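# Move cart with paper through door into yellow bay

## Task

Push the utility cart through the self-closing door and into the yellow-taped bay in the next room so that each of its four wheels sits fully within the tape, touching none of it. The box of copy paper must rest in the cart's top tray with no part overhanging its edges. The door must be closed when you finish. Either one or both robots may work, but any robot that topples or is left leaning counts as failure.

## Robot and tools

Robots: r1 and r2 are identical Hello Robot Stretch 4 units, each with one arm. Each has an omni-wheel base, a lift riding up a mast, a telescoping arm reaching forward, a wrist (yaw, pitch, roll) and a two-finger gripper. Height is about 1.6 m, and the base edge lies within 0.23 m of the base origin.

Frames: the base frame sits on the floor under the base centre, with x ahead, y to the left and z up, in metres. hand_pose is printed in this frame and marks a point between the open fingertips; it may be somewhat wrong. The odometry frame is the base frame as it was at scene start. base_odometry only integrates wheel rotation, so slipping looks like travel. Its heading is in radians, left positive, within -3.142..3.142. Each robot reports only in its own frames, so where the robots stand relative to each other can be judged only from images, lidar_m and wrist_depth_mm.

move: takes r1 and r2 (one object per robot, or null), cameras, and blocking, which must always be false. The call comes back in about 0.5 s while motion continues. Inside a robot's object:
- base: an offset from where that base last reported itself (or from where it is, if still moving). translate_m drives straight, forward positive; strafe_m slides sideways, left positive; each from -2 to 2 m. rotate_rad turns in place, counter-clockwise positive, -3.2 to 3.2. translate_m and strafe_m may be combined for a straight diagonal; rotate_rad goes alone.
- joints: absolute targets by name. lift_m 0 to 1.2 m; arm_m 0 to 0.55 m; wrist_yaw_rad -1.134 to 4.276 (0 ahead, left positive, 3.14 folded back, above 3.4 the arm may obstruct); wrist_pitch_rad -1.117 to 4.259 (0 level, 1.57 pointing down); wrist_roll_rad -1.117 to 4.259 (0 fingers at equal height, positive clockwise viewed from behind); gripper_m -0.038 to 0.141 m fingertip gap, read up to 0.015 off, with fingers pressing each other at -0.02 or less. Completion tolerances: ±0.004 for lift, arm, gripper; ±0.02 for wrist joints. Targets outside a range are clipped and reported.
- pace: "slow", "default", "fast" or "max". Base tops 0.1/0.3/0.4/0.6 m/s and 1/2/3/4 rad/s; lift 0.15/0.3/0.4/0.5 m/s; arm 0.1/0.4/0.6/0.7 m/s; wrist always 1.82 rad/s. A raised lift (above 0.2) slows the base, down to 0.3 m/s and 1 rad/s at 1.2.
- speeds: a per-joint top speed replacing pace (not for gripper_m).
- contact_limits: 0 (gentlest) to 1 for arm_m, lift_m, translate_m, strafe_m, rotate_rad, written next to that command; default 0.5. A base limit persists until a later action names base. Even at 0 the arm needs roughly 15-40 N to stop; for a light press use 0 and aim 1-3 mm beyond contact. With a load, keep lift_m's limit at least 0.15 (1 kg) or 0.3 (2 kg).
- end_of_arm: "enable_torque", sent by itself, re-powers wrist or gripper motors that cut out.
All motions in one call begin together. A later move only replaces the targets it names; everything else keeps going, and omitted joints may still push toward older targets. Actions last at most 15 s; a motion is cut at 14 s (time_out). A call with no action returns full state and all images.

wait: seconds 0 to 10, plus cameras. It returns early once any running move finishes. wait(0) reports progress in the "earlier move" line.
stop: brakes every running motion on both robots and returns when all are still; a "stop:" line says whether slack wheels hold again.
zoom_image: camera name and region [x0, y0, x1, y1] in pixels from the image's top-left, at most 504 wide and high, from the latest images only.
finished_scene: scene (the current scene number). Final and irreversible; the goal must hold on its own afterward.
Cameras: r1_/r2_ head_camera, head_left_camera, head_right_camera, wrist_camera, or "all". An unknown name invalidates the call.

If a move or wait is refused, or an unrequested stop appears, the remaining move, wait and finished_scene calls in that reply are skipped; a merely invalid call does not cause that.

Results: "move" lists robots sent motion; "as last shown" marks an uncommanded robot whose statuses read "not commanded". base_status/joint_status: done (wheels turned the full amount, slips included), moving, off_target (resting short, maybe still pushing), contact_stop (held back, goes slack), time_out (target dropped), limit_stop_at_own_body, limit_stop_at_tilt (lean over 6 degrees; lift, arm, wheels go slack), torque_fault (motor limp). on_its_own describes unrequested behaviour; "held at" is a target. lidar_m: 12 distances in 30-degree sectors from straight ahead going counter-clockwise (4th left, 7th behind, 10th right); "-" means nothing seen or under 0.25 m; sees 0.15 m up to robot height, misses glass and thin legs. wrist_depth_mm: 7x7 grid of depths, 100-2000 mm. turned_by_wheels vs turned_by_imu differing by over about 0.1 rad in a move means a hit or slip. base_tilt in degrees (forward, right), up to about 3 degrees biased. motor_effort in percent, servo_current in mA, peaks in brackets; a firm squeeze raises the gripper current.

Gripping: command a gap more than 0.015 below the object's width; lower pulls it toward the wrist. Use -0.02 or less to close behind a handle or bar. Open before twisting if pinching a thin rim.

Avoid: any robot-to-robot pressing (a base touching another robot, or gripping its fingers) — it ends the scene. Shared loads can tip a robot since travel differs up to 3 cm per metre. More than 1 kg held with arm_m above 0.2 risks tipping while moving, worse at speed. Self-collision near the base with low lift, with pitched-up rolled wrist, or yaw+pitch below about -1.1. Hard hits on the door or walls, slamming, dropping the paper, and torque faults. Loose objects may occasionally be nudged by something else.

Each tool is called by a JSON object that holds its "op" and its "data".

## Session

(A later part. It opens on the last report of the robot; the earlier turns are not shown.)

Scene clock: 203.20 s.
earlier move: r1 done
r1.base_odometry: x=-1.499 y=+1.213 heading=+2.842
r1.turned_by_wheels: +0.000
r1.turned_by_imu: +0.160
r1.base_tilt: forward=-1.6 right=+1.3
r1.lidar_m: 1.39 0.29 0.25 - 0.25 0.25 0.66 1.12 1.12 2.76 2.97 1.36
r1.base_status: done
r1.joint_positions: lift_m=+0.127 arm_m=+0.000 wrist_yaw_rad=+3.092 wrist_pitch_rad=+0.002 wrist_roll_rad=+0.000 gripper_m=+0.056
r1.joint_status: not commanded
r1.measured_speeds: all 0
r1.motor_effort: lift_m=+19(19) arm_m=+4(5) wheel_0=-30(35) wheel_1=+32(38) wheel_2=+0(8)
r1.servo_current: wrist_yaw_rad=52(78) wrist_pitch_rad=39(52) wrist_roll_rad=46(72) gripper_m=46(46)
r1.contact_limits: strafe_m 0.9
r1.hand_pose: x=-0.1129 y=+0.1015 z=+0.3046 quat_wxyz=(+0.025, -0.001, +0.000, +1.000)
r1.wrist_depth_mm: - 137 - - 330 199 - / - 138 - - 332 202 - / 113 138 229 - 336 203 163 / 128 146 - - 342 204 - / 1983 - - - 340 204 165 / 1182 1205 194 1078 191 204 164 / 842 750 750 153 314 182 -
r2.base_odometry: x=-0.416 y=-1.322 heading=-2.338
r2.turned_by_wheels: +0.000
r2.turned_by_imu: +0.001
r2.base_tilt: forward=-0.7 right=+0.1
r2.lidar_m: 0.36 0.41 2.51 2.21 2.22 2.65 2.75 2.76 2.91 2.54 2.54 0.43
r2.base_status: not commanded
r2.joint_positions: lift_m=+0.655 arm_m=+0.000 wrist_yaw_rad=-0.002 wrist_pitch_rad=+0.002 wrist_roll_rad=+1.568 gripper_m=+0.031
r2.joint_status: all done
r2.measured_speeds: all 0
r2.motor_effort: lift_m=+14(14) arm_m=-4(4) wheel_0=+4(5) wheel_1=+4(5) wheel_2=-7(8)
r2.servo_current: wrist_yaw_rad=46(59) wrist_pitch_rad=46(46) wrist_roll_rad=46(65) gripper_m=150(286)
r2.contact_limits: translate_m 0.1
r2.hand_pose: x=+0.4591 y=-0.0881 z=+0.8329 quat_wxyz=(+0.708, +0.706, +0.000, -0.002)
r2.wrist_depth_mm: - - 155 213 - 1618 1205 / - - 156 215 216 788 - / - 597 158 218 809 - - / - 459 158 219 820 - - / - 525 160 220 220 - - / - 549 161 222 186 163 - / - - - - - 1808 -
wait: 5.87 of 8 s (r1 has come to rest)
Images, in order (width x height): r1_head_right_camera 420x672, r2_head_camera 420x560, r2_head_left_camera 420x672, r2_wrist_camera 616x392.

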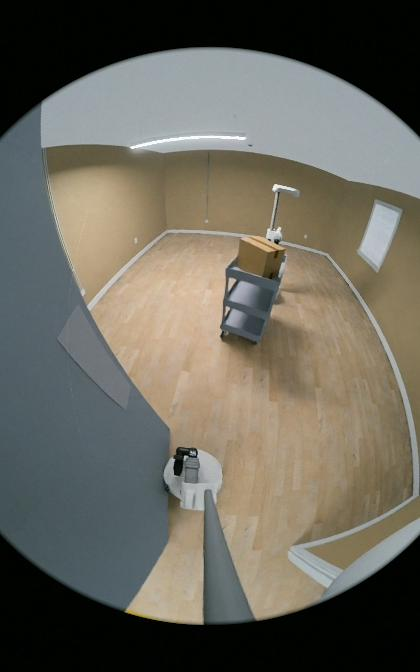

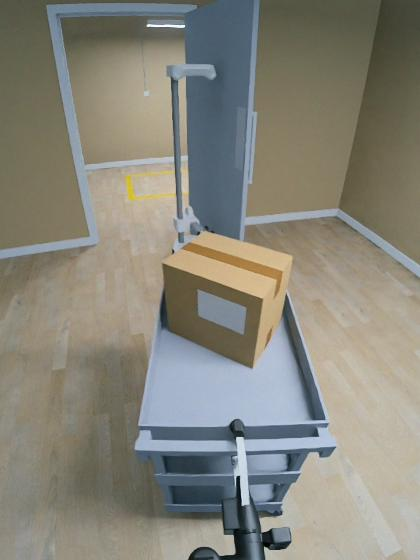

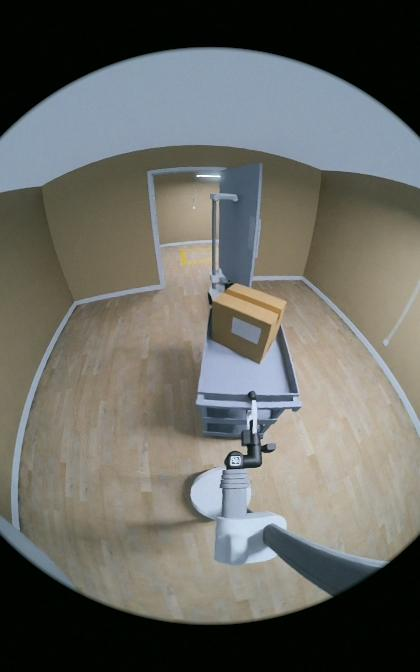

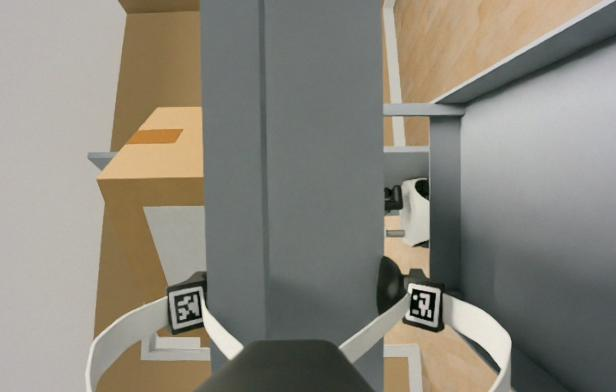

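{"op": "move", "data": {"blocking": false, "r1": {"base":{"translate_m":0.12,"strafe_m":0.5},"pace":"slow","contact_limits":{"strafe_m":1.0}}, "r2": {"base":{"rotate_rad":0.17},"pace":"slow"}}}

{"op": "wait", "data": {"seconds": 2}}

{"op": "wait", "data": {"seconds": 6, "cameras": ["r1_head_right_camera","r2_head_camera","r2_head_left_camera","r2_wrist_camera"]}}

Scene clock: 216.70 s.
move: r1 moving; r2 moving
r1.base_odometry: x=-1.506 y=+1.202 heading=+2.842
r1.turned_by_wheels: +0.000
r1.turned_by_imu: +0.008
r1.base_tilt: forward=-1.6 right=+1.3
r1.lidar_m: 1.37 0.28 0.25 - 0.25 0.26 3.85 1.11 1.10 2.74 3.03 1.33
r1.base_status: translate_m moving; strafe_m moving
r1.joint_positions: lift_m=+0.127 arm_m=+0.000 wrist_yaw_rad=+3.092 wrist_pitch_rad=+0.002 wrist_roll_rad=+0.000 gripper_m=+0.056
r1.joint_status: not commanded
r1.measured_speeds: translate_m=+0.012 strafe_m=+0.050 rotate_rad=-0.002 lift_m=+0.000 arm_m=+0.000 wrist_yaw_rad=+0.000 wrist_pitch_rad=+0.000 wrist_roll_rad=+0.000
r1.motor_effort: lift_m=+19(19) arm_m=+4(4) wheel_0=-31(34) wheel_1=+33(36) wheel_2=-1(2)
r1.servo_current: wrist_yaw_rad=59(65) wrist_pitch_rad=46(46) wrist_roll_rad=33(52) gripper_m=39(46)
r1.contact_limits: strafe_m 1
r1.hand_pose: x=-0.1129 y=+0.1015 z=+0.3046 quat_wxyz=(+0.025, -0.001, +0.000, +1.000)
r1.wrist_depth_mm: - 137 - - 334 200 - / - 138 - - 340 200 - / 113 138 228 - 342 203 163 / 128 147 - - 343 204 - / 1921 - - - 343 204 165 / 1205 1205 193 1098 191 204 164 / 854 750 759 143 315 182 -
r2.base_odometry: x=-0.416 y=-1.322 heading=-2.221
r2.turned_by_wheels: +0.117
r2.turned_by_imu: +0.113
r2.base_tilt: forward=-0.8 right=+0.1
r2.lidar_m: 0.40 0.44 2.40 2.19 2.23 2.85 2.73 2.80 2.74 2.55 2.58 0.39
r2.base_status: rotate_rad moving
r2.joint_positions: lift_m=+0.655 arm_m=+0.000 wrist_yaw_rad=-0.008 wrist_pitch_rad=+0.002 wrist_roll_rad=+1.568 gripper_m=+0.031
r2.joint_status: not commanded
r2.measured_speeds: translate_m=-0.001 strafe_m=+0.000 rotate_rad=+0.350 lift_m=+0.000 arm_m=+0.000 wrist_yaw_rad=+0.000 wrist_pitch_rad=+0.000 wrist_roll_rad=+0.000
r2.motor_effort: lift_m=+14(14) arm_m=-3(4) wheel_0=-8(13) wheel_1=-6(8) wheel_2=-12(15)
r2.servo_current: wrist_yaw_rad=59(65) wrist_pitch_rad=46(46) wrist_roll_rad=46(52) gripper_m=150(150)
r2.hand_pose: x=+0.4586 y=-0.0897 z=+0.8329 quat_wxyz=(+0.708, +0.706, -0.002, -0.003)
r2.wrist_depth_mm: - - 142 198 200 1618 - / - - 147 202 778 759 - / - 439 151 208 798 - - / - 484 154 216 217 - - / - - 159 221 221 - - / - - 165 228 186 171 - / - - - - - 1863 -
pictures: none

Scene clock: 217.37 s.
earlier move: r1 contact_stop; r2 done
r1.base_odometry: x=-1.509 y=+1.195 heading=+2.867
r1.turned_by_wheels: +0.025
r1.turned_by_imu: +0.018
r1.base_tilt: forward=-1.6 right=+1.3
r1.lidar_m: 1.36 0.28 0.25 - 0.25 0.26 3.94 1.10 1.12 2.75 3.00 1.32
r1.base_status: translate_m contact_stop; strafe_m contact_stop
r1.joint_positions: lift_m=+0.127 arm_m=+0.000 wrist_yaw_rad=+3.092 wrist_pitch_rad=+0.002 wrist_roll_rad=+0.000 gripper_m=+0.056
r1.joint_status: not commanded
r1.measured_speeds: translate_m=+0.000 strafe_m=-0.017 rotate_rad=+0.000 lift_m=+0.000 arm_m=+0.000 wrist_yaw_rad=+0.000 wrist_pitch_rad=+0.000 wrist_roll_rad=+0.000
r1.on_its_own: the wheels are slack since a contact_stop
r1.motor_effort: lift_m=+19(19) arm_m=+4(5) wheel_0=+1(34) wheel_1=+1(38) wheel_2=+0(3)
r1.servo_current: wrist_yaw_rad=46(65) wrist_pitch_rad=39(52) wrist_roll_rad=33(65) gripper_m=46(46)
r1.contact_limits: strafe_m 1
r1.hand_pose: x=-0.1129 y=+0.1015 z=+0.3046 quat_wxyz=(+0.025, -0.001, +0.000, +1.000)
r1.wrist_depth_mm: - 137 - - 351 202 - / - 138 - - 355 204 - / 113 138 229 - 357 206 164 / 132 147 - - 362 207 - / 1983 - - - 362 206 166 / 1182 1205 194 1205 191 208 167 / 866 750 750 153 327 183 -
r2.base_odometry: x=-0.416 y=-1.322 heading=-2.168
r2.turned_by_wheels: +0.053
r2.turned_by_imu: +0.052
r2.base_tilt: forward=-0.7 right=+0.1
r2.lidar_m: 0.42 0.49 2.36 2.19 2.25 2.94 2.76 2.82 2.72 2.54 2.63 0.41
r2.base_status: done
r2.joint_positions: lift_m=+0.655 arm_m=+0.000 wrist_yaw_rad=+0.002 wrist_pitch_rad=-0.003 wrist_roll_rad=+1.568 gripper_m=+0.031
r2.joint_status: not commanded
r2.measured_speeds: all 0
r2.motor_effort: lift_m=+14(14) arm_m=+4(5) wheel_0=+0(13) wheel_1=-3(8) wheel_2=+3(15)
r2.servo_current: wrist_yaw_rad=46(65) wrist_pitch_rad=39(46) wrist_roll_rad=46(59) gripper_m=59(150)
r2.hand_pose: x=+0.4594 y=-0.0869 z=+0.8345 quat_wxyz=(+0.708, +0.706, -0.001, +0.002)
r2.wrist_depth_mm: - - 145 195 195 741 - / - - 477 203 205 759 - / - 477 442 213 215 788 - / - - 496 224 226 842 - / - - 621 234 237 - - / - - 186 189 189 1863 - / - - - - - 1808 473
wait: 0.67 of 2 s (r2 has come to rest)
pictures: none

not run: a stop that you did not command came earlier in this reply.

{"op": "wait", "data": {"seconds": 0, "cameras": ["r1_head_right_camera","r1_head_left_camera","r2_head_camera","r2_wrist_camera"]}}

Scene clock: 220.23 s.
earlier move: r1 contact_stop
r1.base_odometry: x=-1.508 y=+1.199 heading=+2.868
r1.turned_by_wheels: +0.000
r1.turned_by_imu: +0.000
r1.base_tilt: forward=-1.6 right=+1.3
r1.lidar_m: 1.35 0.26 0.25 - 0.25 0.27 3.92 1.10 1.12 2.74 3.01 1.29
r1.base_status: translate_m contact_stop (by the wheels' count: +0.004 of +0.120); strafe_m contact_stop (by the wheels' count: +0.017 of +0.500)
r1.joint_positions: lift_m=+0.127 arm_m=+0.000 wrist_yaw_rad=+3.092 wrist_pitch_rad=+0.002 wrist_roll_rad=+0.000 gripper_m=+0.056
r1.joint_status: not commanded
r1.measured_speeds: all 0
r1.on_its_own: the wheels are slack since a contact_stop
r1.motor_effort: lift_m=+19(19) arm_m=+4(5) wheel_0=-1(34) wheel_1=+0(38) wheel_2=+0(3)
r1.servo_current: wrist_yaw_rad=46(65) wrist_pitch_rad=46(52) wrist_roll_rad=52(65) gripper_m=39(46)
r1.contact_limits: strafe_m 1
r1.hand_pose: x=-0.1129 y=+0.1015 z=+0.3046 quat_wxyz=(+0.025, -0.001, +0.000, +1.000)
r1.wrist_depth_mm: - 137 - - 357 204 - / - 138 - - 362 207 - / 113 138 229 - 362 207 165 / 131 147 - - 368 208 - / 1983 - - - 366 208 166 / 1205 1205 194 1182 191 209 166 / 854 759 759 153 332 184 -
r2.base_odometry: x=-0.416 y=-1.322 heading=-2.168
r2.turned_by_wheels: +0.000
r2.turned_by_imu: +0.000
r2.base_tilt: forward=-0.7 right=+0.1
r2.lidar_m: 0.45 0.50 2.34 2.20 2.25 2.93 2.76 2.83 2.70 2.52 2.60 0.41
r2.base_status: done
r2.joint_positions: lift_m=+0.655 arm_m=+0.000 wrist_yaw_rad=+0.002 wrist_pitch_rad=-0.003 wrist_roll_rad=+1.568 gripper_m=+0.031
r2.joint_status: not commanded
r2.measured_speeds: all 0
r2.motor_effort: lift_m=+14(14) arm_m=+4(5) wheel_0=-1(13) wheel_1=-3(8) wheel_2=+3(15)
r2.servo_current: wrist_yaw_rad=46(65) wrist_pitch_rad=33(52) wrist_roll_rad=39(59) gripper_m=59(150)
r2.hand_pose: x=+0.4594 y=-0.0869 z=+0.8345 quat_wxyz=(+0.708, +0.706, -0.001, +0.002)
r2.wrist_depth_mm: - - 145 194 196 750 - / - - 477 204 204 759 - / - 477 445 213 215 798 - / - - 492 224 226 842 - / - - 615 233 238 - - / - - 186 188 189 1808 - / - - - - - 1808 473
pictures: r1_head_left_camera, r1_head_right_camera, r2_head_camera, r2_wrist_camera
Images, in order (width x height): r1_head_left_camera 420x672, r1_head_right_camera 420x672, r2_head_camera 420x560, r2_wrist_camera 616x392.

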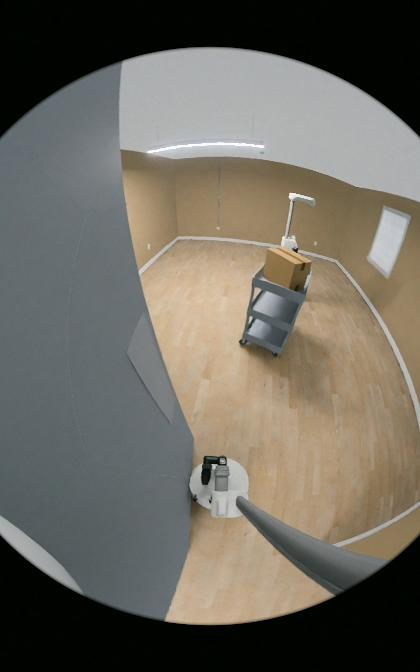

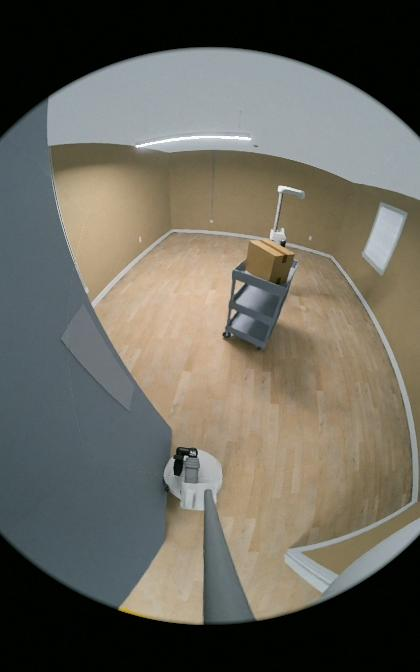

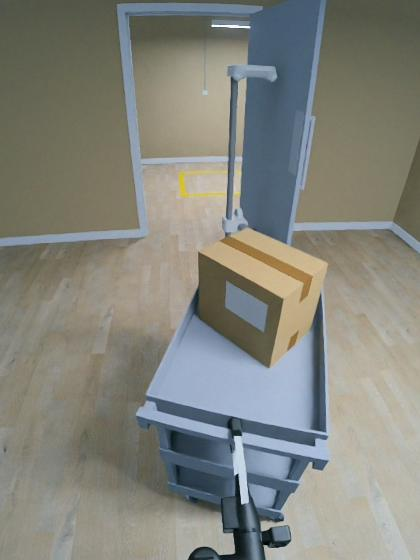

